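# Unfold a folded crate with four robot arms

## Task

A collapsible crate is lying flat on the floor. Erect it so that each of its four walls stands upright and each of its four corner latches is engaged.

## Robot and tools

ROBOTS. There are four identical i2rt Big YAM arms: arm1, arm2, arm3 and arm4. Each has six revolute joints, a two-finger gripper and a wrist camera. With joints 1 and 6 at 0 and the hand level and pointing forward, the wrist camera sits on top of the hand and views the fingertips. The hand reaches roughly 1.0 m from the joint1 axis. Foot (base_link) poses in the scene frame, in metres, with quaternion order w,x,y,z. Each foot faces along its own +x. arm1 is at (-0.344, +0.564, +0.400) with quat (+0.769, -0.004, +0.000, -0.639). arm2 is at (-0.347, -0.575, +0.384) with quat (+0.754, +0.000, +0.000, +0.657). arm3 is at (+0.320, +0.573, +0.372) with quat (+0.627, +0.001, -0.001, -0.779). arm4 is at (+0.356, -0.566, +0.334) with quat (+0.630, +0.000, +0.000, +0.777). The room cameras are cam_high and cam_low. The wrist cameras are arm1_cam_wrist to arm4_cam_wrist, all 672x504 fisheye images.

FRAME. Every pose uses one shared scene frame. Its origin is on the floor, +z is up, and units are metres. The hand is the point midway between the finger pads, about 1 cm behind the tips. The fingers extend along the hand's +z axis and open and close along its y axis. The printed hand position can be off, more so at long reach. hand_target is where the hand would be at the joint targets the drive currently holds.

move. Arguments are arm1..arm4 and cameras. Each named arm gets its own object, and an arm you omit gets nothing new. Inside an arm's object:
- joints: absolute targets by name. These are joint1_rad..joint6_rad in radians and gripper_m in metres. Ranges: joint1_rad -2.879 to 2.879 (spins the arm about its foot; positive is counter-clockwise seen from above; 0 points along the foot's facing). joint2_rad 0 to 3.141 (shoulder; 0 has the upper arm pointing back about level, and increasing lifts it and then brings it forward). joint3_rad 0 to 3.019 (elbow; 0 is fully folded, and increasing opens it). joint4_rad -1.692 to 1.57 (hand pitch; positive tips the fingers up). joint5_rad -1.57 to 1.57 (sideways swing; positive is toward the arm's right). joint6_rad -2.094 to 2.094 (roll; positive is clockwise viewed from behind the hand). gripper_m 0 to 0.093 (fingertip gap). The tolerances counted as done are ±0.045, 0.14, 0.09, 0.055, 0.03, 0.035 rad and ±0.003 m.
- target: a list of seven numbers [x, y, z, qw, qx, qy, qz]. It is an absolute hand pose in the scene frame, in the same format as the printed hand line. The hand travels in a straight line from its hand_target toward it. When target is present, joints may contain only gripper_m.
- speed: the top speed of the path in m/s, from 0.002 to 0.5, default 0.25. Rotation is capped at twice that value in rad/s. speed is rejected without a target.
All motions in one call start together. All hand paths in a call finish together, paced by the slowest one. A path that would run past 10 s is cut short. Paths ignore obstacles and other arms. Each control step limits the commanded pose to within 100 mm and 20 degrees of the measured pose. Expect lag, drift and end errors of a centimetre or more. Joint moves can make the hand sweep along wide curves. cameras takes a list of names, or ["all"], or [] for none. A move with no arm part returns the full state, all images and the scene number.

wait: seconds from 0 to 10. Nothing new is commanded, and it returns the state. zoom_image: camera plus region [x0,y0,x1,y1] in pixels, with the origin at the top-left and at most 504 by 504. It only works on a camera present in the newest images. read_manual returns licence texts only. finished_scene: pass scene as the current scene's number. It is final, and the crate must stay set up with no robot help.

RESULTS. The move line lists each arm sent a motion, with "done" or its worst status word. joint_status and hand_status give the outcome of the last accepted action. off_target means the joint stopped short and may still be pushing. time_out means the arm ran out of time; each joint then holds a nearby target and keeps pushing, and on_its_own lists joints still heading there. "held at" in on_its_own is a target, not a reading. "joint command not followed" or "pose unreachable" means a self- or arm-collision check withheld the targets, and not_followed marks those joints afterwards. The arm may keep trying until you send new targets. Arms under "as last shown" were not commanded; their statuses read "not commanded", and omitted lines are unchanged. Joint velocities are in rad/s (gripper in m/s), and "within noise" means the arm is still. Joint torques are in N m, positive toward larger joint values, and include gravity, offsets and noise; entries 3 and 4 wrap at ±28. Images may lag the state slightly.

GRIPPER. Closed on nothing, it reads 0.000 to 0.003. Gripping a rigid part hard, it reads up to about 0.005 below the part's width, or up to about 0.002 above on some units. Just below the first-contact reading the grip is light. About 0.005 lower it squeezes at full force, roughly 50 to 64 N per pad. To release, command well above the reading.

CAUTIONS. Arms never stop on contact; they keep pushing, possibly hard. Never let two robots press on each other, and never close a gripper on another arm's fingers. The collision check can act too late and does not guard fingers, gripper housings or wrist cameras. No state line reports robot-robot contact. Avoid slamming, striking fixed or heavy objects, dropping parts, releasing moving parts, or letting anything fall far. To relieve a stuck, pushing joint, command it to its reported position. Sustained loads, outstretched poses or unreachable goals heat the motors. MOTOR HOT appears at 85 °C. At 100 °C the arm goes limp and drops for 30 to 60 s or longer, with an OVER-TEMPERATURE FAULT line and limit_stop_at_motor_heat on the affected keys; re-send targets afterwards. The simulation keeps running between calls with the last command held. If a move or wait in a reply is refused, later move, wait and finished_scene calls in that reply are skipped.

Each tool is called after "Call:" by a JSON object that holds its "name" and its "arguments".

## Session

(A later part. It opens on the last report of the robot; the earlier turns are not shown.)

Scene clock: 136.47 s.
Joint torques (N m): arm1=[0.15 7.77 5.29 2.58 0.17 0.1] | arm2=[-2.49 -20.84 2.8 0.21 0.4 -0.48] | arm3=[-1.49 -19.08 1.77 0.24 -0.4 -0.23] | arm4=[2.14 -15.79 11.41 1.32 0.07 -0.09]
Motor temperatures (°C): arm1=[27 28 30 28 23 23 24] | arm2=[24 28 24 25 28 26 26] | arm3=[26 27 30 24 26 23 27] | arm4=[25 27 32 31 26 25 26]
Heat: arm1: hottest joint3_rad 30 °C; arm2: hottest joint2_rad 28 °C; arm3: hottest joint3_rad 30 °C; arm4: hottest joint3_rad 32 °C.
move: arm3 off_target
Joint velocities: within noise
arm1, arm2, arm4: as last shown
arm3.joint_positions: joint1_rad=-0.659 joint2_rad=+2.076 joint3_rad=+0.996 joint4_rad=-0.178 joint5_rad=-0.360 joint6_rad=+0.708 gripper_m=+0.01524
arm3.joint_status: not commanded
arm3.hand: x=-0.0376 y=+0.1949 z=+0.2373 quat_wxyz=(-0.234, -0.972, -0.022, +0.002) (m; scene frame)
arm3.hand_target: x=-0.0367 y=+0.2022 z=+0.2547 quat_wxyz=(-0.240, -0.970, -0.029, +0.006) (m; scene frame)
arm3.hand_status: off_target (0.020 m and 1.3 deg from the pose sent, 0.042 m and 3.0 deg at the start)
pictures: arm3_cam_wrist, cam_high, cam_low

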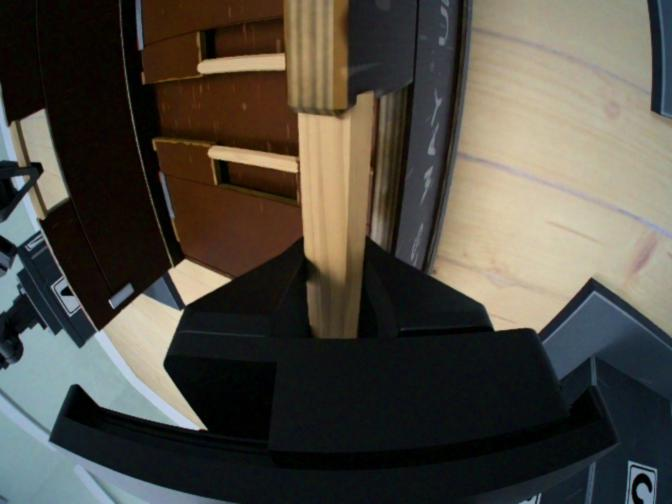

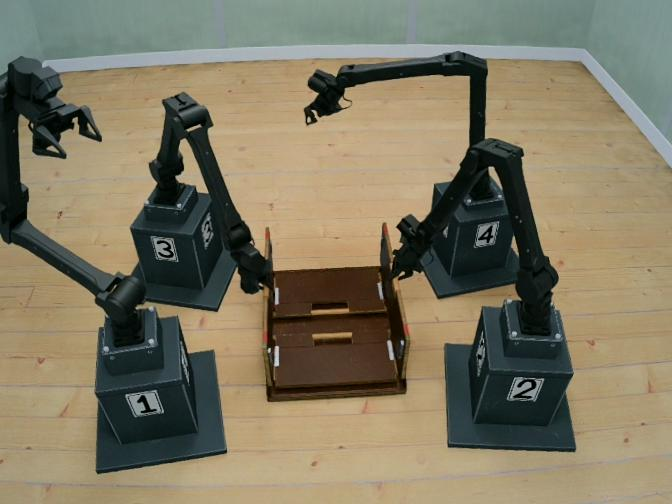

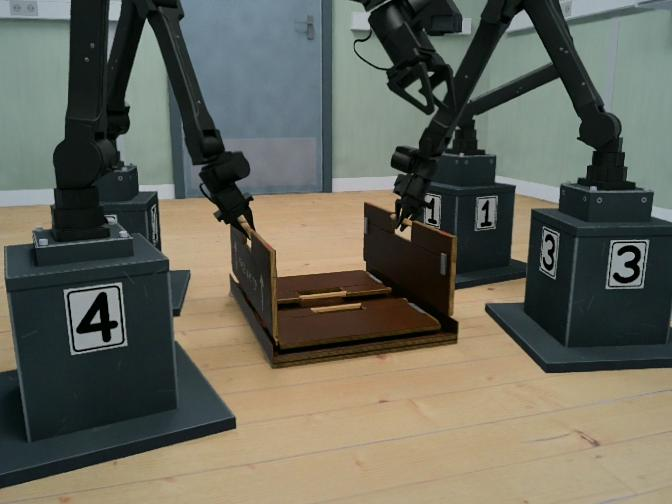

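Call:
{"name": "move", "arguments": {"arm1": {"joints":{"joint1_rad":0.245,"joint2_rad":1.4,"joint3_rad":1.5,"joint4_rad":-1.2,"joint5_rad":0,"joint6_rad":0.377,"gripper_m":0.05}}}}

Call:
{"name": "move", "arguments": {"arm1": {"joints":{"joint1_rad":0.245,"joint2_rad":2.15,"joint3_rad":1.62,"joint4_rad":-1.0,"joint5_rad":0,"joint6_rad":0.377}}}}

Call:
{"name": "move", "arguments": {"arm1": {"joints":{"joint1_rad":0.245,"joint2_rad":2.38,"joint3_rad":1.635,"joint4_rad":-0.8,"joint5_rad":0,"joint6_rad":0.377}}, "cameras": ["arm1_cam_wrist","cam_high","cam_low"]}}

Scene clock: 145.03 s.
Joint torques (N m): arm1=[-0.21 -15.33 10.11 1.91 0.19 0.2] | arm2=[-2.49 -20.84 2.78 0.2 0.4 -0.49] | arm3=[-1.85 -19.08 1.59 0.39 -0.42 -0.21] | arm4=[2.08 -15.79 11.41 1.32 0.07 -0.09]
Motor temperatures (°C): arm1=[27 28 31 28 23 23 24] | arm2=[24 28 24 25 28 26 26] | arm3=[26 28 30 24 26 23 28] | arm4=[25 27 32 31 26 25 26]
Heat: arm1: hottest joint3_rad 31 °C; arm2: hottest joint2_rad 28 °C; arm3: hottest joint3_rad 30 °C; arm4: hottest joint3_rad 32 °C.
move: arm1 done
Joint velocities: within noise
arm1.joint_positions: joint1_rad=+0.257 joint2_rad=+1.416 joint3_rad=+1.483 joint4_rad=-1.210 joint5_rad=-0.001 joint6_rad=+0.371 gripper_m=+0.05006
arm1.joint_status: all done
arm1.hand: x=-0.1227 y=+0.1008 z=+0.7165 quat_wxyz=(-0.197, -0.666, -0.715, +0.082) (m; scene frame)
arm1.hand_target: x=-0.1220 y=+0.0964 z=+0.7281 quat_wxyz=(-0.212, -0.669, -0.707, +0.086) (m; scene frame)
arm1.hand_status: not commanded
arm2, arm3, arm4: as last shown
arm3.hand_target: x=-0.0367 y=+0.2021 z=+0.2547 quat_wxyz=(-0.240, -0.970, -0.029, +0.006) (m; scene frame)
pictures: none

Scene clock: 146.73 s.
Joint torques (N m): arm1=[-1.38 -23.88 8.2 0.94 0.23 0.12] | arm2=[-2.49 -20.84 2.78 0.18 0.4 -0.49] | arm3=[-1.85 -19.14 1.63 0.21 -0.4 -0.27] | arm4=[2.14 -15.79 11.41 1.32 0.07 -0.09]
Motor temperatures (°C): arm1=[27 28 31 28 23 23 24] | arm2=[24 28 24 25 28 26 26] | arm3=[26 28 30 24 26 23 28] | arm4=[25 27 32 31 26 25 26]
Heat: arm1: hottest joint3_rad 31 °C; arm2: hottest joint2_rad 28 °C; arm3: hottest joint3_rad 30 °C; arm4: hottest joint3_rad 32 °C.
move: arm1 done
Joint velocities: within noise
arm1.joint_positions: joint1_rad=+0.257 joint2_rad=+2.157 joint3_rad=+1.600 joint4_rad=-1.006 joint5_rad=-0.001 joint6_rad=+0.370 gripper_m=+0.05006
arm1.joint_status: all done
arm1.hand: x=-0.0823 y=+0.0089 z=+0.3601 quat_wxyz=(-0.003, -0.681, -0.732, +0.005) (m; scene frame)
arm1.hand_target: x=-0.0835 y=-0.0041 z=+0.3698 quat_wxyz=(-0.018, -0.687, -0.726, +0.011) (m; scene frame)
arm1.hand_status: not commanded
arm2, arm3, arm4: as last shown
pictures: none

Scene clock: 148.10 s.
Joint torques (N m): arm1=[-1.14 -25.93 7.62 0.88 0.22 0.13] | arm2=[-2.49 -20.89 2.8 0.21 0.4 -0.49] | arm3=[-1.32 -19.31 1.66 0.29 -0.44 -0.25] | arm4=[2.14 -15.79 11.43 1.31 0.07 -0.09]
Motor temperatures (°C): arm1=[27 29 31 28 23 23 24] | arm2=[24 28 24 24 28 26 26] | arm3=[26 28 30 24 26 23 28] | arm4=[25 28 32 30 26 25 26]
Heat: arm1: hottest joint3_rad 31 °C; arm2: hottest joint2_rad 28 °C; arm3: hottest joint3_rad 30 °C; arm4: hottest joint3_rad 32 °C.
move: arm1 done
Joint velocities: within noise
arm1.joint_positions: joint1_rad=+0.255 joint2_rad=+2.389 joint3_rad=+1.611 joint4_rad=-0.808 joint5_rad=-0.001 joint6_rad=+0.368 gripper_m=+0.05006
arm1.joint_status: all done
arm1.hand: x=-0.0845 y=+0.0088 z=+0.2255 quat_wxyz=(+0.007, -0.681, -0.732, +0.001) (m; scene frame)
arm1.hand_target: x=-0.0831 y=-0.0099 z=+0.2378 quat_wxyz=(-0.012, -0.688, -0.726, +0.009) (m; scene frame)
arm1.hand_status: not commanded
arm2, arm3, arm4: as last shown
pictures: arm1_cam_wrist, cam_high, cam_low

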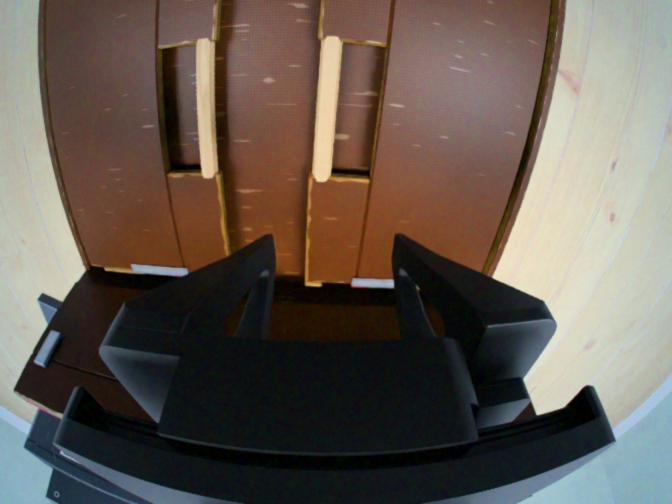

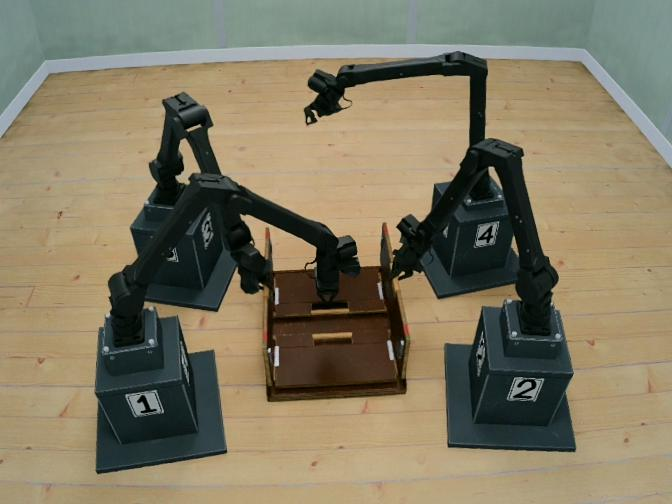

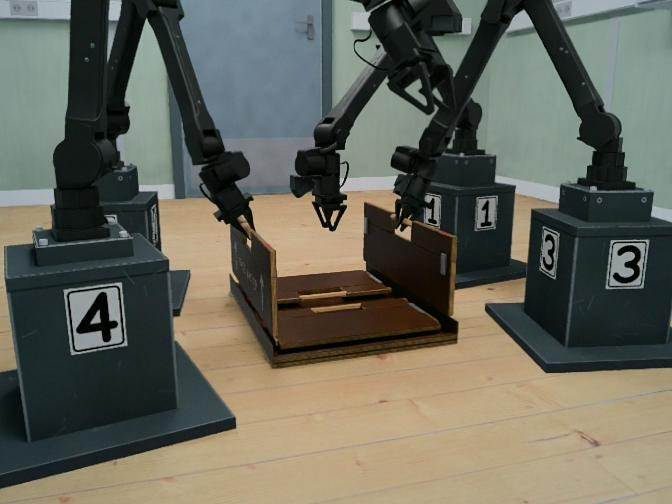

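Call:
{"name": "move", "arguments": {"arm1": {"target":[-0.079,-0.037,0.125,0,0.688,0.726,0],"speed":0.15}, "cameras": ["arm1_cam_wrist"]}}

Scene clock: 152.93 s.
Joint torques (N m): arm1=[-1.32 -25.41 8.62 0.61 0.11 0.03] | arm2=[-2.49 -20.84 2.8 0.21 0.4 -0.49] | arm3=[-1.55 -18.9 1.73 0.29 -0.44 -0.25] | arm4=[2.14 -15.79 11.41 1.31 0.07 -0.09]
Motor temperatures (°C): arm1=[27 29 31 28 23 23 24] | arm2=[24 28 24 24 28 26 26] | arm3=[26 28 30 24 26 23 28] | arm4=[25 28 32 30 26 25 26]
Heat: arm1: hottest joint3_rad 31 °C; arm2: hottest joint2_rad 28 °C; arm3: hottest joint3_rad 30 °C; arm4: hottest joint3_rad 32 °C.
move: arm1 off_target
Joint velocities: within noise
arm1.joint_positions: joint1_rad=+0.243 joint2_rad=+2.648 joint3_rad=+1.824 joint4_rad=-0.775 joint5_rad=-0.006 joint6_rad=+0.368 gripper_m=+0.05006
arm1.joint_status: not commanded
arm1.hand: x=-0.0799 y=-0.0194 z=+0.1237 quat_wxyz=(+0.012, -0.686, -0.728, -0.004) (m; scene frame)
arm1.hand_target: x=-0.0792 y=-0.0357 z=+0.1252 quat_wxyz=(+0.000, -0.688, -0.726, +0.000) (m; scene frame)
arm1.hand_status: off_target (0.018 m and 1.5 deg from the pose sent, 0.111 m and 1.3 deg at the start)
arm2.joint_positions: joint1_rad=-0.753 joint2_rad=+2.096 joint3_rad=+0.910 joint4_rad=-0.080 joint5_rad=-0.418 joint6_rad=+0.688 gripper_m=+0.01672
arm2.joint_status: not commanded
arm2.hand: x=-0.0148 y=-0.2158 z=+0.2323 quat_wxyz=(+0.014, +0.028, -0.967, -0.253) (m; scene frame)
arm2.hand_target: x=-0.0008 y=-0.2242 z=+0.2496 quat_wxyz=(-0.006, +0.033, -0.967, -0.254) (m; scene frame)
arm2.hand_status: not commanded
arm3, arm4: as last shown
pictures: arm1_cam_wrist

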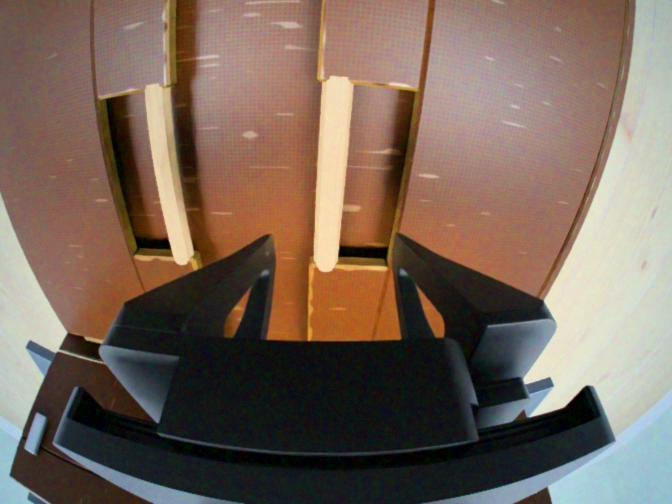

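Call:
{"name": "move", "arguments": {"arm1": {"target":[-0.075,-0.036,0.05,0,0.7071,0.7071,0],"speed":0.1,"joints":{"gripper_m":0.045}}, "cameras": ["arm1_cam_wrist"]}}

Scene clock: 157.50 s.
Joint torques (N m): arm1=[-0.79 -25.17 8.2 0.68 0.09 0.19] | arm2=[-2.49 -20.89 2.8 0.21 0.4 -0.49] | arm3=[-1.55 -19.49 1.69 0.24 -0.42 -0.27] | arm4=[2.08 -15.85 11.41 1.31 0.07 -0.09]
Motor temperatures (°C): arm1=[27 29 31 28 23 23 24] | arm2=[24 28 24 24 28 26 26] | arm3=[26 29 29 24 26 23 28] | arm4=[25 28 32 30 26 25 26]
Heat: arm1: hottest joint3_rad 31 °C; arm2: hottest joint2_rad 28 °C; arm3: hottest joint2_rad 29 °C; arm4: hottest joint3_rad 32 °C.
move: arm1 off_target
Joint velocities: within noise
arm1.joint_positions: joint1_rad=+0.243 joint2_rad=+2.814 joint3_rad=+1.944 joint4_rad=-0.733 joint5_rad=-0.006 joint6_rad=+0.404 gripper_m=+0.04506
arm1.joint_status: all done
arm1.hand: x=-0.0801 y=-0.0202 z=+0.0501 quat_wxyz=(+0.014, -0.699, -0.715, -0.004) (m; scene frame)
arm1.hand_target: x=-0.0754 y=-0.0352 z=+0.0505 quat_wxyz=(-0.001, -0.705, -0.709, +0.000) (m; scene frame)
arm1.hand_status: off_target (0.017 m and 2.2 deg from the pose sent, 0.076 m and 3.7 deg at the start)
arm2, arm3: as last shown
arm4.joint_positions: joint1_rad=-0.406 joint2_rad=+1.694 joint3_rad=+1.500 joint4_rad=-0.864 joint5_rad=+0.347 joint6_rad=+0.562 gripper_m=+0.09397
arm4.joint_status: not commanded
arm4.hand: x=+0.5381 y=+0.0368 z=+0.5514 quat_wxyz=(-0.279, +0.335, -0.893, -0.111) (m; scene frame)
arm4.hand_target: x=+0.5359 y=+0.0430 z=+0.5467 quat_wxyz=(-0.279, +0.345, -0.889, -0.110) (m; scene frame)
arm4.hand_status: not commanded
pictures: arm1_cam_wrist

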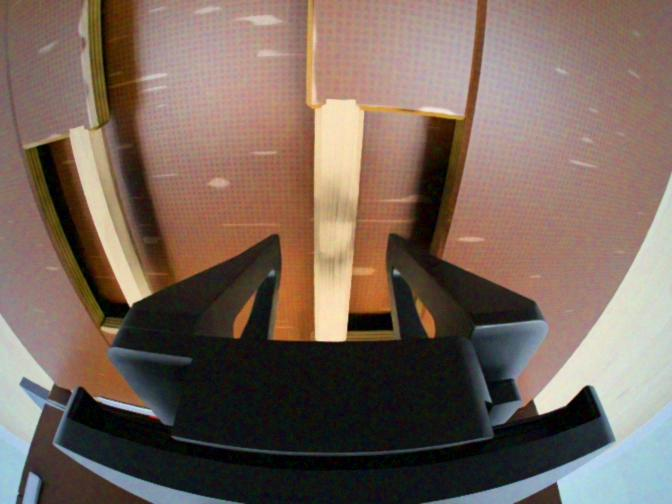

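Call:
{"name": "move", "arguments": {"arm1": {"target":[-0.075,-0.034,0.034,0,0.7071,0.7071,0],"speed":0.06,"joints":{"gripper_m":0.045}}, "cameras": ["arm1_cam_wrist","cam_low"]}}

Scene clock: 160.57 s.
Joint torques (N m): arm1=[-1.03 -26.11 8.21 0.8 0.12 0.18] | arm2=[-2.49 -20.84 2.8 0.2 0.4 -0.49] | arm3=[-1.96 -19.6 1.7 0.28 -0.44 -0.27] | arm4=[2.08 -15.85 11.43 1.31 0.07 -0.09]
Motor temperatures (°C): arm1=[27 30 31 28 23 23 24] | arm2=[24 28 24 24 27 26 26] | arm3=[26 29 29 24 26 23 28] | arm4=[25 28 32 30 26 25 26]
Heat: arm1: hottest joint3_rad 31 °C; arm2: hottest joint2_rad 28 °C; arm3: hottest joint2_rad 29 °C; arm4: hottest joint3_rad 32 °C.
move: arm1 off_target
Joint velocities: within noise
arm1.joint_positions: joint1_rad=+0.243 joint2_rad=+2.847 joint3_rad=+1.967 joint4_rad=-0.726 joint5_rad=-0.006 joint6_rad=+0.411 gripper_m=+0.04506
arm1.joint_status: all done
arm1.hand: x=-0.0811 y=-0.0183 z=+0.0347 quat_wxyz=(+0.016, -0.701, -0.713, -0.005) (m; scene frame)
arm1.hand_target: x=-0.0753 y=-0.0332 z=+0.0342 quat_wxyz=(+0.000, -0.707, -0.707, +0.000) (m; scene frame)
arm1.hand_status: off_target (0.017 m and 2.1 deg from the pose sent, 0.022 m and 2.2 deg at the start)
arm2, arm3, arm4: as last shown
pictures: arm1_cam_wrist, cam_low

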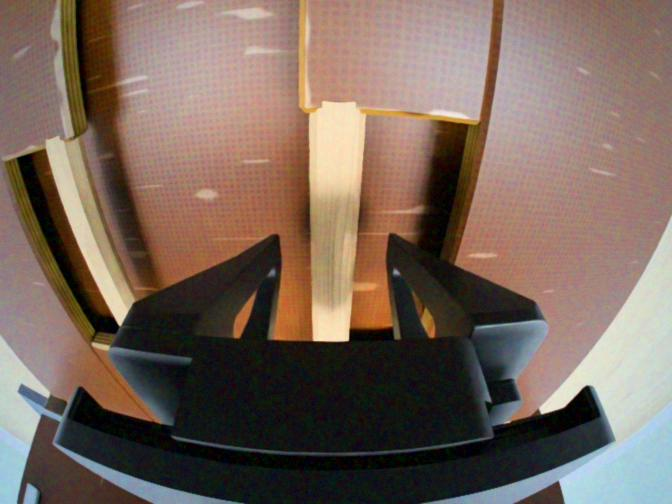

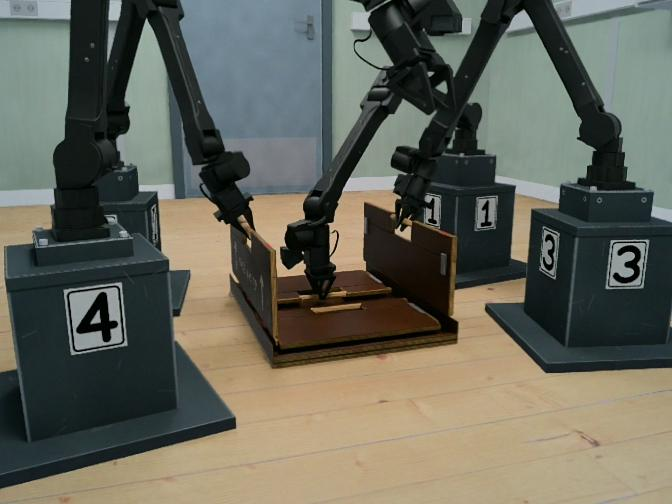

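Call:
{"name": "move", "arguments": {"arm1": {"target":[-0.075,-0.032,0.022,0,0.7071,0.7071,0],"speed":0.04,"joints":{"gripper_m":0.045}}, "cameras": ["arm1_cam_wrist"]}}

Scene clock: 162.63 s.
Joint torques (N m): arm1=[-0.26 -24.76 8.24 0.92 0.06 0.19] | arm2=[-2.49 -20.84 2.8 0.2 0.4 -0.49] | arm3=[-1.67 -19.31 1.68 0.4 -0.44 -0.22] | arm4=[2.08 -15.85 11.41 1.32 0.07 -0.09]
Motor temperatures (°C): arm1=[27 30 31 28 23 23 24] | arm2=[24 28 24 24 27 26 26] | arm3=[26 29 29 24 26 23 28] | arm4=[25 28 32 30 26 25 26]
Heat: arm1: hottest joint3_rad 31 °C; arm2: hottest joint2_rad 28 °C; arm3: hottest joint2_rad 29 °C; arm4: hottest joint3_rad 32 °C.
move: arm1 off_target
Joint velocities: within noise
arm1.joint_positions: joint1_rad=+0.243 joint2_rad=+2.870 joint3_rad=+1.982 joint4_rad=-0.718 joint5_rad=-0.006 joint6_rad=+0.411 gripper_m=+0.04506
arm1.joint_status: all done
arm1.hand: x=-0.0817 y=-0.0171 z=+0.0240 quat_wxyz=(+0.016, -0.701, -0.713, -0.005) (m; scene frame)
arm1.hand_target: x=-0.0751 y=-0.0316 z=+0.0230 quat_wxyz=(+0.000, -0.707, -0.708, +0.000) (m; scene frame)
arm1.hand_status: off_target (0.016 m and 2.1 deg from the pose sent, 0.020 m and 2.1 deg at the start)
arm2, arm3, arm4: as last shown
pictures: arm1_cam_wrist

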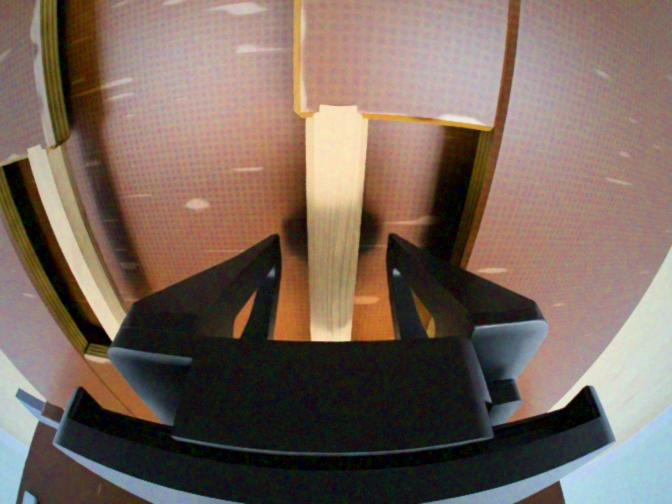

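Call:
{"name": "move", "arguments": {"arm1": {"joints":{"gripper_m":0.012}}, "cameras": ["arm1_cam_wrist"]}}

Scene clock: 164.43 s.
Joint torques (N m): arm1=[-0.32 -25.11 8.24 0.96 0.17 0.14] | arm2=[-2.49 -20.84 2.81 0.2 0.4 -0.49] | arm3=[-1.73 -19.14 1.62 0.31 -0.38 -0.23] | arm4=[2.14 -15.79 11.41 1.31 0.07 -0.09]
Motor temperatures (°C): arm1=[27 30 31 28 23 23 25] | arm2=[24 28 24 24 27 26 26] | arm3=[26 29 29 24 26 23 28] | arm4=[25 28 32 30 26 25 26]
Heat: arm1: hottest joint3_rad 31 °C; arm2: hottest joint2_rad 28 °C; arm3: hottest joint2_rad 29 °C; arm4: hottest joint3_rad 32 °C.
move: arm1 off_target
Joint velocities: within noise
arm1.joint_positions: joint1_rad=+0.243 joint2_rad=+2.870 joint3_rad=+1.982 joint4_rad=-0.716 joint5_rad=-0.009 joint6_rad=+0.427 gripper_m=+0.01750
arm1.joint_status: gripper_m off_target (ended at +0.01753, target +0.01200)
arm1.hand: x=-0.0811 y=-0.0172 z=+0.0240 quat_wxyz=(+0.014, -0.707, -0.707, -0.006) (m; scene frame)
arm1.hand_target: x=-0.0749 y=-0.0317 z=+0.0229 quat_wxyz=(-0.001, -0.710, -0.704, +0.000) (m; scene frame)
arm1.hand_status: not commanded
arm2, arm4: as last shown
arm3.joint_positions: joint1_rad=-0.659 joint2_rad=+2.076 joint3_rad=+0.996 joint4_rad=-0.178 joint5_rad=-0.360 joint6_rad=+0.708 gripper_m=+0.01524
arm3.joint_status: not commanded
arm3.hand: x=-0.0376 y=+0.1949 z=+0.2373 quat_wxyz=(-0.234, -0.972, -0.022, +0.002) (m; scene frame)
arm3.hand_target: x=-0.0367 y=+0.2021 z=+0.2547 quat_wxyz=(-0.240, -0.970, -0.029, +0.006) (m; scene frame)
arm3.hand_status: not commanded
pictures: arm1_cam_wrist

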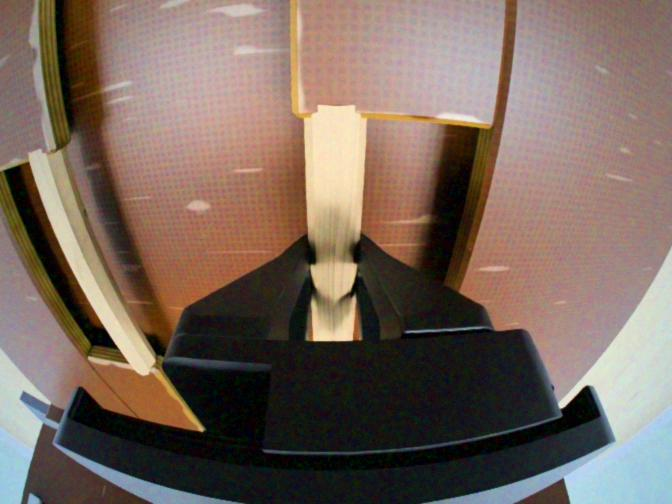

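Call:
{"name": "move", "arguments": {"arm1": {"target":[-0.084,-0.031,0.098,0.0247,0.7066,0.7066,0.0247],"speed":0.1}}}

Call:
{"name": "move", "arguments": {"arm1": {"target":[-0.109,-0.031,0.155,0.049,0.7053,0.7053,0.049],"speed":0.12}, "cameras": ["arm1_cam_wrist","cam_high"]}}

Scene clock: 170.73 s.
Joint torques (N m): arm1=[-1.44 -30.92 4.55 0.17 0.54 -0.07] | arm2=[-2.43 -20.84 2.81 0.2 0.4 -0.49] | arm3=[-1.73 -19.25 1.7 0.32 -0.4 -0.23] | arm4=[2.14 -15.85 11.43 1.32 0.07 -0.09]
Motor temperatures (°C): arm1=[27 31 32 28 23 23 25] | arm2=[24 28 24 24 27 26 26] | arm3=[26 29 29 24 26 23 28] | arm4=[25 28 32 30 26 25 26]
Heat: arm1: hottest joint3_rad 32 °C; arm2: hottest joint2_rad 28 °C; arm3: hottest joint2_rad 29 °C; arm4: hottest joint3_rad 32 °C.
move: arm1 off_target
Joint velocities: within noise
arm1.joint_positions: joint1_rad=+0.217 joint2_rad=+2.752 joint3_rad=+1.852 joint4_rad=-0.669 joint5_rad=-0.082 joint6_rad=+0.407 gripper_m=+0.01746
arm1.joint_status: not commanded
arm1.hand: x=-0.0850 y=-0.0170 z=+0.0664 quat_wxyz=(-0.016, -0.708, -0.705, -0.034) (m; scene frame)
arm1.hand_target: x=-0.0856 y=-0.0336 z=+0.0961 quat_wxyz=(-0.028, -0.706, -0.707, -0.024) (m; scene frame)
arm1.hand_status: off_target (0.035 m and 1.5 deg from the pose sent, 0.075 m and 5.0 deg at the start)
arm2, arm3, arm4: as last shown
pictures: none

Scene clock: 171.93 s.
Joint torques (N m): arm1=[-0.67 -31.09 4.88 -0.42 0.33 -0.06] | arm2=[-2.49 -20.84 2.8 0.2 0.4 -0.48] | arm3=[-1.49 -19.08 1.77 0.38 -0.43 -0.26] | arm4=[2.14 -15.79 11.43 1.32 0.07 -0.09]
Motor temperatures (°C): arm1=[27 31 32 28 23 23 25] | arm2=[24 28 24 24 27 26 26] | arm3=[26 29 29 24 26 23 28] | arm4=[25 28 32 30 26 25 26]
Heat: arm1: hottest joint3_rad 32 °C; arm2: hottest joint2_rad 28 °C; arm3: hottest joint2_rad 29 °C; arm4: hottest joint3_rad 32 °C.
move: arm1 off_target
Joint velocities: within noise
arm1.joint_positions: joint1_rad=+0.171 joint2_rad=+2.607 joint3_rad=+1.720 joint4_rad=-0.663 joint5_rad=-0.145 joint6_rad=+0.364 gripper_m=+0.01688
arm1.joint_status: not commanded
arm1.hand: x=-0.1037 y=-0.0180 z=+0.1249 quat_wxyz=(-0.040, -0.708, -0.703, -0.058) (m; scene frame)
arm1.hand_target: x=-0.1059 y=-0.0312 z=+0.1542 quat_wxyz=(-0.049, -0.705, -0.706, -0.049) (m; scene frame)
arm1.hand_status: off_target (0.033 m and 1.5 deg from the pose sent, 0.093 m and 4.2 deg at the start)
arm2, arm3, arm4: as last shown
pictures: arm1_cam_wrist, cam_high

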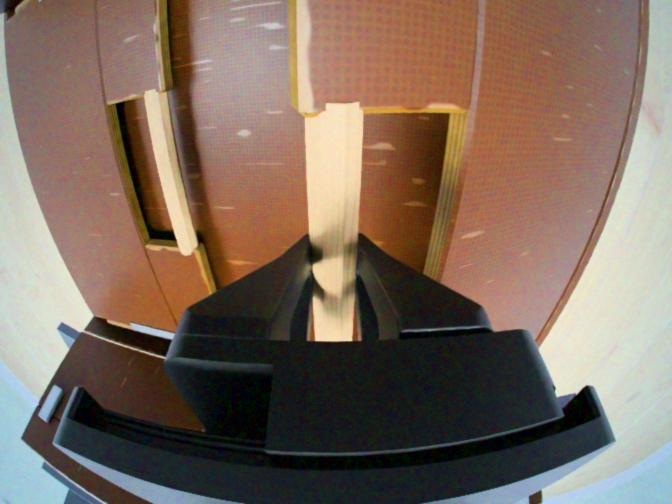

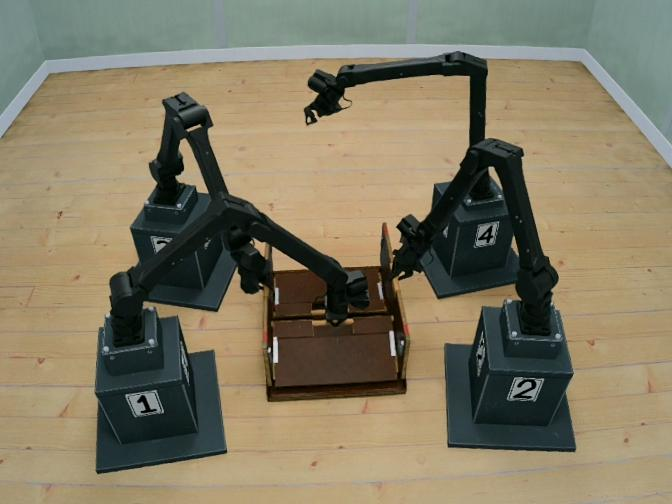

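Call:
{"name": "move", "arguments": {"arm1": {"target":[-0.139,-0.031,0.206,0.067,0.704,0.704,0.067],"speed":0.12}}}

Call:
{"name": "move", "arguments": {"arm1": {"target":[-0.191,-0.031,0.245,0.092,0.701,0.701,0.092],"speed":0.12}, "cameras": ["arm1_cam_wrist","cam_high","cam_low"]}}

Scene clock: 174.67 s.
Joint torques (N m): arm1=[-0.79 -30.8 5.01 -0.95 0.65 -0.06] | arm2=[-2.49 -20.78 2.78 0.21 0.4 -0.49] | arm3=[-1.67 -19.19 1.55 0.31 -0.41 -0.28] | arm4=[2.08 -15.79 11.41 1.31 0.07 -0.09]
Motor temperatures (°C): arm1=[27 31 32 28 23 23 25] | arm2=[24 28 24 24 27 26 26] | arm3=[26 29 29 24 26 23 28] | arm4=[25 28 32 30 26 25 26]
Heat: arm1: hottest joint3_rad 32 °C; arm2: hottest joint2_rad 28 °C; arm3: hottest joint2_rad 29 °C; arm4: hottest joint3_rad 32 °C.
move: arm1 off_target
Joint velocities: within noise
arm1.joint_positions: joint1_rad=+0.111 joint2_rad=+2.499 joint3_rad=+1.629 joint4_rad=-0.673 joint5_rad=-0.205 joint6_rad=+0.305 gripper_m=+0.01683
arm1.joint_status: not commanded
arm1.hand: x=-0.1317 y=-0.0186 z=+0.1689 quat_wxyz=(-0.060, -0.706, -0.701, -0.080) (m; scene frame)
arm1.hand_target: x=-0.1380 y=-0.0316 z=+0.2044 quat_wxyz=(-0.067, -0.705, -0.703, -0.067) (m; scene frame)
arm1.hand_status: off_target (0.040 m and 1.8 deg from the pose sent, 0.089 m and 3.3 deg at the start)
arm2, arm3, arm4: as last shown
pictures: none

Scene clock: 175.90 s.
Joint torques (N m): arm1=[-1.9 -30.27 5.5 -0.77 0.72 -0.13] | arm2=[-2.49 -20.89 2.8 0.21 0.4 -0.49] | arm3=[-1.73 -19.37 1.52 0.36 -0.41 -0.24] | arm4=[2.14 -15.79 11.41 1.31 0.07 -0.09]
Motor temperatures (°C): arm1=[27 31 32 28 23 23 25] | arm2=[24 28 24 24 27 26 26] | arm3=[26 29 29 24 26 23 28] | arm4=[25 28 32 30 26 25 26]
Heat: arm1: hottest joint3_rad 32 °C; arm2: hottest joint2_rad 28 °C; arm3: hottest joint2_rad 29 °C; arm4: hottest joint3_rad 32 °C.
move: arm1 off_target
Joint velocities: within noise
arm1.joint_positions: joint1_rad=+0.017 joint2_rad=+2.403 joint3_rad=+1.552 joint4_rad=-0.703 joint5_rad=-0.283 joint6_rad=+0.209 gripper_m=+0.01697
arm1.joint_status: not commanded
arm1.hand: x=-0.1768 y=-0.0186 z=+0.2097 quat_wxyz=(-0.085, -0.702, -0.699, -0.109) (m; scene frame)
arm1.hand_target: x=-0.1895 y=-0.0309 z=+0.2429 quat_wxyz=(-0.092, -0.701, -0.701, -0.093) (m; scene frame)
arm1.hand_status: off_target (0.040 m and 2.1 deg from the pose sent, 0.097 m and 4.0 deg at the start)
arm2.joint_positions: joint1_rad=-0.753 joint2_rad=+2.096 joint3_rad=+0.910 joint4_rad=-0.080 joint5_rad=-0.418 joint6_rad=+0.688 gripper_m=+0.01672
arm2.joint_status: not commanded
arm2.hand: x=-0.0148 y=-0.2158 z=+0.2323 quat_wxyz=(+0.014, +0.028, -0.967, -0.253) (m; scene frame)
arm2.hand_target: x=-0.0008 y=-0.2242 z=+0.2496 quat_wxyz=(-0.006, +0.033, -0.967, -0.254) (m; scene frame)
arm2.hand_status: not commanded
arm3, arm4: as last shown
pictures: arm1_cam_wrist, cam_high, cam_low

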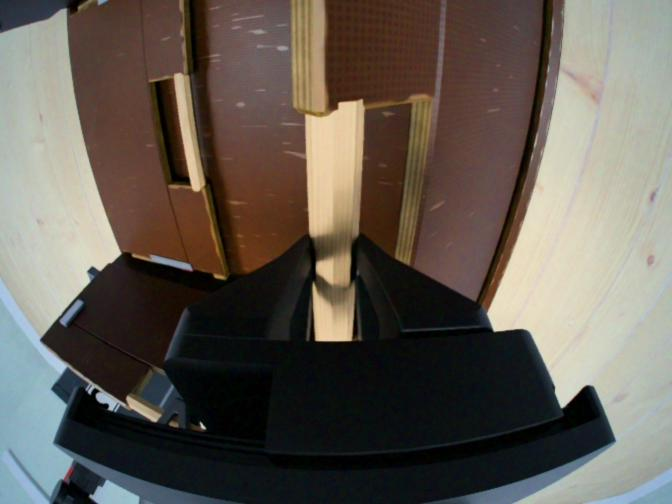

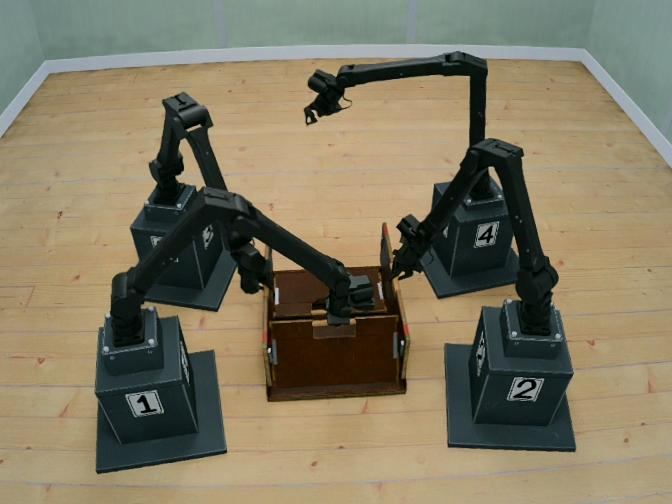

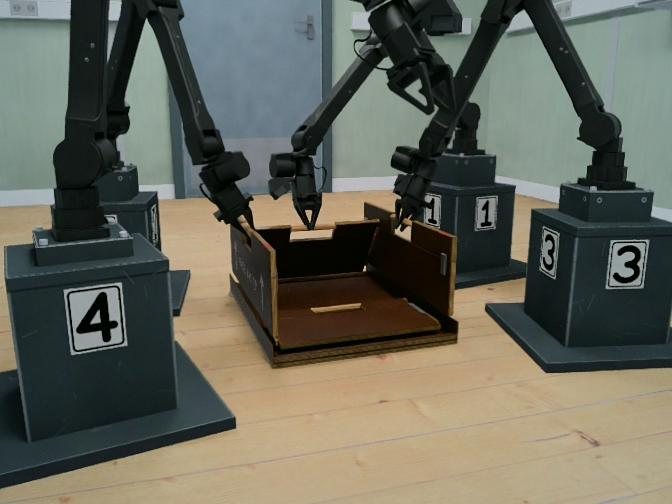

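Call:
{"name": "move", "arguments": {"arm1": {"target":[-0.232,-0.031,0.266,0.11,0.6985,0.6985,0.11],"speed":0.12}}}

Call:
{"name": "move", "arguments": {"arm1": {"target":[-0.275,-0.031,0.280,0.123,0.696,0.696,0.123],"speed":0.12}, "cameras": ["arm1_cam_wrist","cam_high","cam_low"]}}

Call:
{"name": "zoom_image", "arguments": {"camera": "cam_high", "region": [250, 210, 430, 410]}}

Scene clock: 178.90 s.
Joint torques (N m): arm1=[-1.79 -29.63 5.56 -0.5 0.51 -0.03] | arm2=[-2.43 -20.84 2.78 0.2 0.4 -0.48] | arm3=[-1.79 -19.02 1.63 0.29 -0.4 -0.23] | arm4=[2.08 -15.79 11.41 1.31 0.06 -0.09]
Motor temperatures (°C): arm1=[27 32 31 28 23 23 25] | arm2=[24 28 24 24 27 26 26] | arm3=[26 29 29 24 26 23 28] | arm4=[25 28 32 30 26 25 26]
Heat: arm1: hottest joint2_rad 32 °C; arm2: hottest joint2_rad 28 °C; arm3: hottest joint2_rad 29 °C; arm4: hottest joint3_rad 32 °C.
move: arm1 off_target
Joint velocities: within noise
arm1.joint_positions: joint1_rad=-0.069 joint2_rad=+2.352 joint3_rad=+1.522 joint4_rad=-0.742 joint5_rad=-0.331 joint6_rad=+0.121 gripper_m=+0.01697
arm1.joint_status: not commanded
arm1.hand: x=-0.2205 y=-0.0200 z=+0.2337 quat_wxyz=(-0.101, -0.699, -0.696, -0.126) (m; scene frame)
arm1.hand_target: x=-0.2317 y=-0.0322 z=+0.2656 quat_wxyz=(-0.111, -0.699, -0.698, -0.109) (m; scene frame)
arm1.hand_status: off_target (0.036 m and 2.1 deg from the pose sent, 0.080 m and 2.9 deg at the start)
arm2, arm3: as last shown
arm4.joint_positions: joint1_rad=-0.406 joint2_rad=+1.694 joint3_rad=+1.500 joint4_rad=-0.864 joint5_rad=+0.347 joint6_rad=+0.562 gripper_m=+0.09397
arm4.joint_status: not commanded
arm4.hand: x=+0.5381 y=+0.0368 z=+0.5514 quat_wxyz=(-0.279, +0.335, -0.893, -0.111) (m; scene frame)
arm4.hand_target: x=+0.5359 y=+0.0430 z=+0.5467 quat_wxyz=(-0.279, +0.345, -0.889, -0.110) (m; scene frame)
arm4.hand_status: not commanded
pictures: none

Scene clock: 179.97 s.
Joint torques (N m): arm1=[-2.67 -29.57 5.67 -0.91 0.41 -0.17] | arm2=[-2.43 -20.89 2.78 0.2 0.4 -0.49] | arm3=[-1.79 -19.25 1.72 0.25 -0.42 -0.26] | arm4=[2.14 -15.79 11.4 1.31 0.07 -0.09]
Motor temperatures (°C): arm1=[27 32 31 28 23 23 25] | arm2=[24 28 24 24 27 26 26] | arm3=[26 29 29 24 26 23 28] | arm4=[25 28 32 30 26 25 26]
Heat: arm1: hottest joint2_rad 32 °C; arm2: hottest joint2_rad 28 °C; arm3: hottest joint2_rad 29 °C; arm4: hottest joint3_rad 32 °C.
move: arm1 off_target
Joint velocities: within noise
arm1.joint_positions: joint1_rad=-0.141 joint2_rad=+2.334 joint3_rad=+1.514 joint4_rad=-0.778 joint5_rad=-0.369 joint6_rad=+0.042 gripper_m=+0.01676
arm1.joint_status: not commanded
arm1.hand: x=-0.2569 y=-0.0203 z=+0.2449 quat_wxyz=(-0.115, -0.696, -0.695, -0.140) (m; scene frame)
arm1.hand_target: x=-0.2736 y=-0.0313 z=+0.2785 quat_wxyz=(-0.123, -0.696, -0.697, -0.123) (m; scene frame)
arm1.hand_status: off_target (0.041 m and 2.2 deg from the pose sent, 0.072 m and 2.6 deg at the start)
arm2, arm3, arm4: as last shown
pictures: arm1_cam_wrist, cam_high, cam_low

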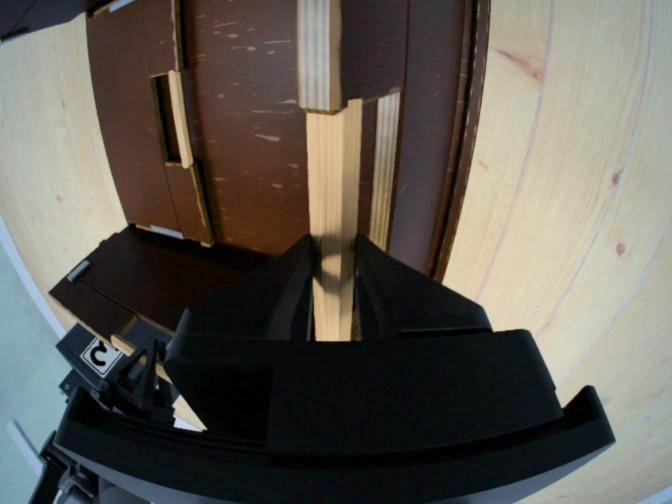

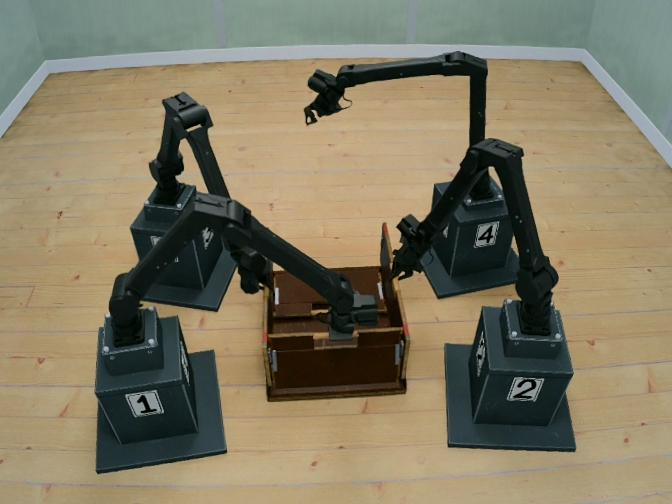

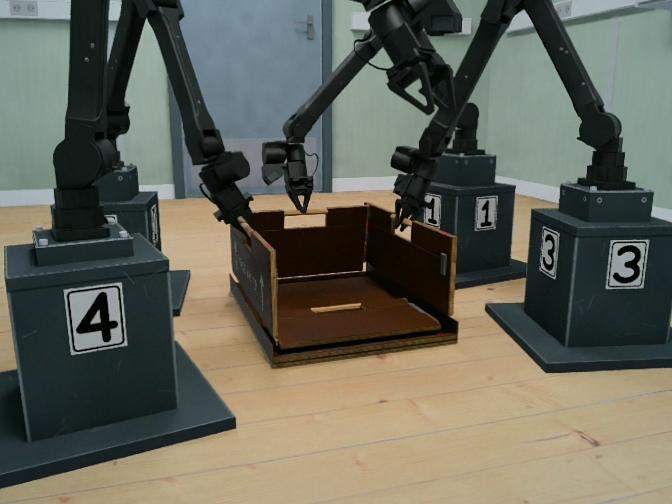

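Scaled by 2.520 from the camera's 672x504 image, which has a finer 960x720 frame.

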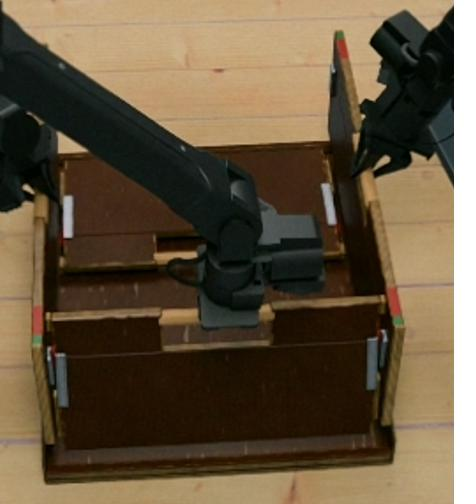

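Call:
{"name": "move", "arguments": {"arm1": {"target":[-0.310,-0.031,0.285,0.13,0.695,0.695,0.13],"speed":0.1}, "cameras": ["arm1_cam_wrist","cam_high","cam_low"]}}

Call:
{"name": "zoom_image", "arguments": {"camera": "cam_high", "region": [250, 260, 430, 410]}}

Call:
{"name": "zoom_image", "arguments": {"camera": "cam_low", "region": [215, 180, 475, 375]}}

Scene clock: 182.57 s.
Joint torques (N m): arm1=[-2.84 -29.1 6.28 -1.62 0.57 -0.18] | arm2=[-2.43 -20.84 2.8 0.18 0.4 -0.49] | arm3=[-1.96 -19.08 1.69 0.23 -0.41 -0.24] | arm4=[2.08 -15.79 11.43 1.32 0.07 -0.09]
Motor temperatures (°C): arm1=[27 32 31 28 23 23 25] | arm2=[24 28 24 24 27 26 26] | arm3=[26 30 28 24 26 23 28] | arm4=[25 28 32 30 26 25 26]
Heat: arm1: hottest joint2_rad 32 °C; arm2: hottest joint2_rad 28 °C; arm3: hottest joint2_rad 30 °C; arm4: hottest joint3_rad 32 °C.
move: arm1 off_target
Joint velocities: within noise
arm1.joint_positions: joint1_rad=-0.200 joint2_rad=+2.330 joint3_rad=+1.514 joint4_rad=-0.801 joint5_rad=-0.392 joint6_rad=-0.021 gripper_m=+0.01654
arm1.joint_status: not commanded
arm1.hand: x=-0.2881 y=-0.0200 z=+0.2485 quat_wxyz=(-0.124, -0.695, -0.693, -0.148) (m; scene frame)
arm1.hand_target: x=-0.3094 y=-0.0311 z=+0.2829 quat_wxyz=(-0.130, -0.696, -0.694, -0.130) (m; scene frame)
arm1.hand_status: off_target (0.044 m and 2.1 deg from the pose sent, 0.067 m and 2.1 deg at the start)
arm2, arm3, arm4: as last shown
pictures: arm1_cam_wrist, cam_high, cam_low

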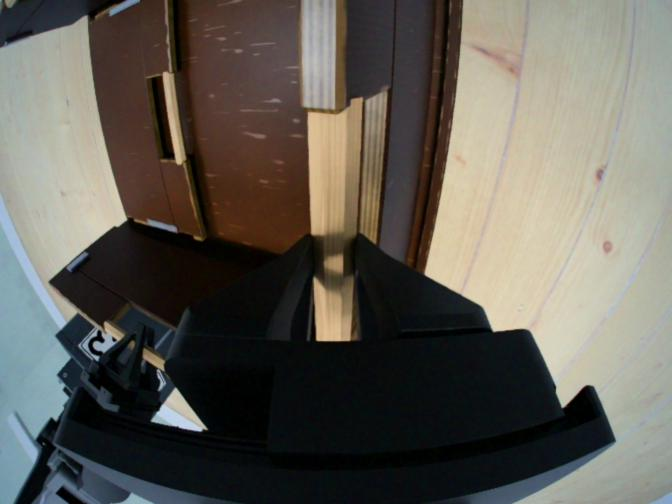

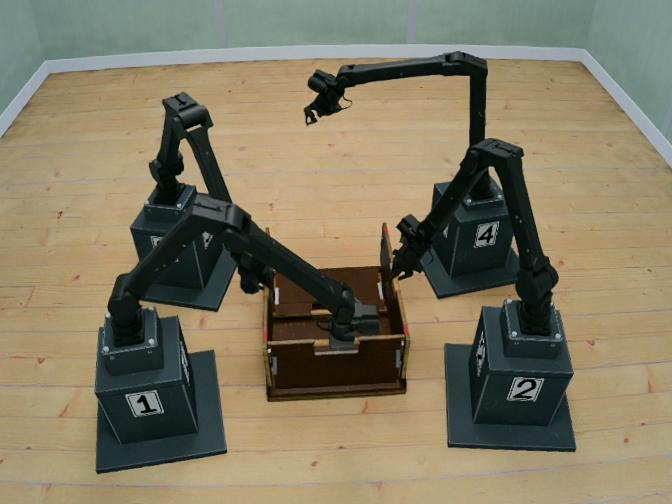

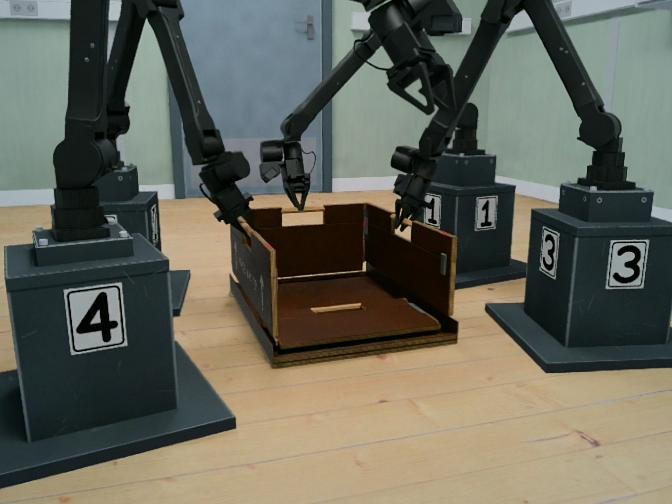

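Scaled by 2.800 from the camera's 672x504 image, which has a finer 960x720 frame.

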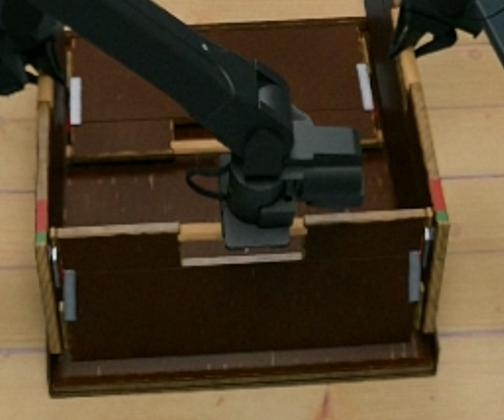

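Scaled by 1.938 from the camera's 672x504 image, which has a finer 960x720 frame.

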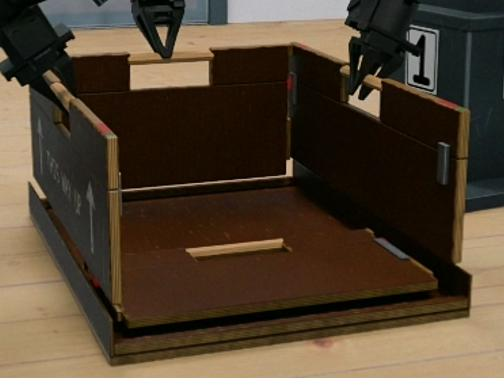

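Call:
{"name": "move", "arguments": {"arm1": {"target":[-0.328,-0.031,0.285,0.13,0.695,0.695,0.13],"speed":0.06}, "cameras": ["cam_high","cam_low"]}}

Call:
{"name": "zoom_image", "arguments": {"camera": "cam_high", "region": [250, 260, 430, 410]}}

Call:
{"name": "zoom_image", "arguments": {"camera": "cam_low", "region": [215, 180, 475, 375]}}

Scene clock: 188.97 s.
Joint torques (N m): arm1=[-3.84 -29.27 6.63 -1.99 0.87 -0.3] | arm2=[-2.55 -20.89 2.78 0.2 0.4 -0.5] | arm3=[-1.55 -18.61 1.61 0.36 -0.4 -0.28] | arm4=[2.14 -15.79 11.41 1.32 0.07 -0.09]
Motor temperatures (°C): arm1=[27 32 31 28 23 23 25] | arm2=[24 28 24 24 27 26 26] | arm3=[26 30 28 24 26 23 28] | arm4=[25 28 32 30 26 25 26]
Heat: arm1: hottest joint2_rad 32 °C; arm2: hottest joint2_rad 28 °C; arm3: hottest joint2_rad 30 °C; arm4: hottest joint3_rad 32 °C.
move: arm1 off_target
Joint velocities: within noise
arm1.joint_positions: joint1_rad=-0.216 joint2_rad=+2.330 joint3_rad=+1.514 joint4_rad=-0.807 joint5_rad=-0.398 joint6_rad=-0.043 gripper_m=+0.01651
arm1.joint_status: not commanded
arm1.hand: x=-0.2960 y=-0.0195 z=+0.2490 quat_wxyz=(-0.127, -0.693, -0.694, -0.149) (m; scene frame)
arm1.hand_target: x=-0.3267 y=-0.0309 z=+0.2832 quat_wxyz=(-0.131, -0.695, -0.695, -0.130) (m; scene frame)
arm1.hand_status: off_target (0.050 m and 2.3 deg from the pose sent, 0.055 m and 2.1 deg at the start)
arm2.joint_positions: joint1_rad=-0.752 joint2_rad=+2.096 joint3_rad=+0.910 joint4_rad=-0.084 joint5_rad=-0.418 joint6_rad=+0.689 gripper_m=+0.01672
arm2.joint_status: not commanded
arm2.hand: x=-0.0159 y=-0.2157 z=+0.2321 quat_wxyz=(+0.016, +0.028, -0.967, -0.252) (m; scene frame)
arm2.hand_target: x=-0.0016 y=-0.2244 z=+0.2493 quat_wxyz=(-0.005, +0.033, -0.967, -0.253) (m; scene frame)
arm2.hand_status: not commanded
arm3.joint_positions: joint1_rad=-0.658 joint2_rad=+2.076 joint3_rad=+0.996 joint4_rad=-0.178 joint5_rad=-0.362 joint6_rad=+0.708 gripper_m=+0.01524
arm3.joint_status: not commanded
arm3.hand: x=-0.0368 y=+0.1942 z=+0.2374 quat_wxyz=(-0.235, -0.972, -0.022, +0.001) (m; scene frame)
arm3.hand_target: x=-0.0361 y=+0.2013 z=+0.2549 quat_wxyz=(-0.240, -0.970, -0.030, +0.005) (m; scene frame)
arm3.hand_status: not commanded
arm4: as last shown
pictures: cam_high, cam_low

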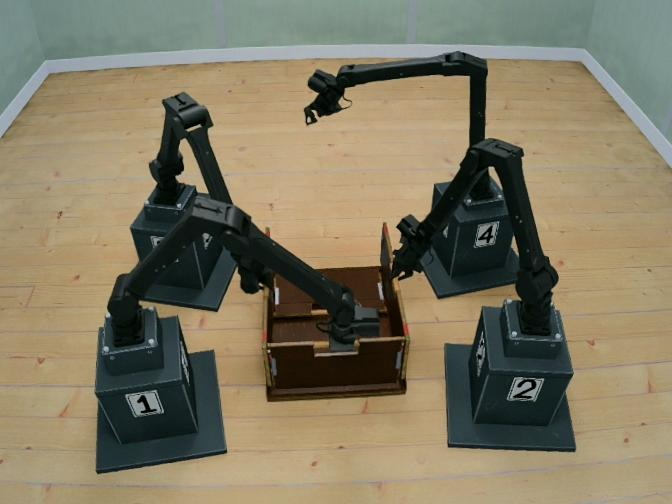

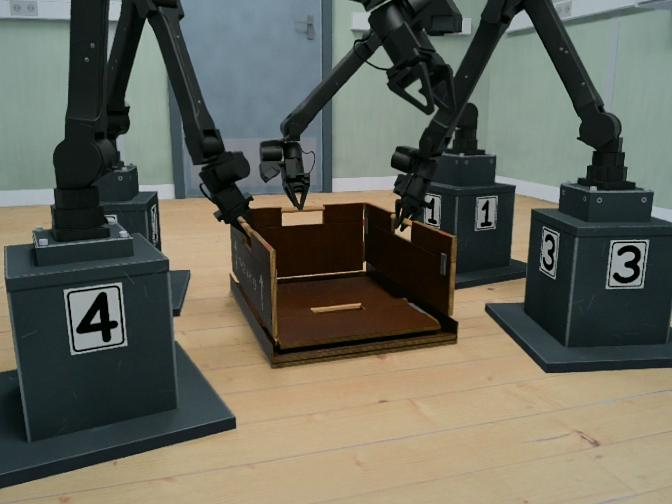

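Scaled by 2.800 from the camera's 672x504 image, which has a finer 960x720 frame.

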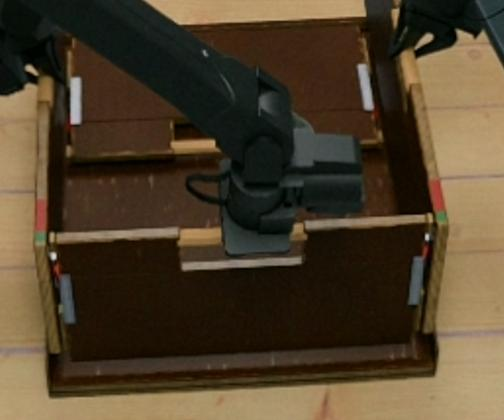

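Scaled by 1.938 from the camera's 672x504 image, which has a finer 960x720 frame.

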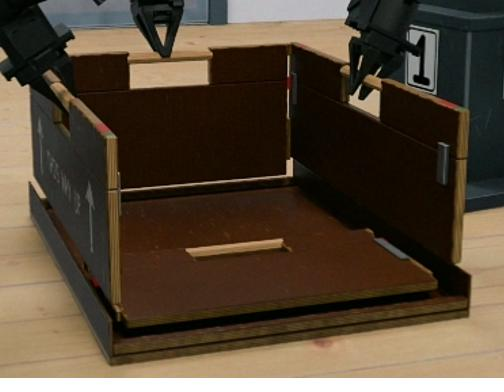

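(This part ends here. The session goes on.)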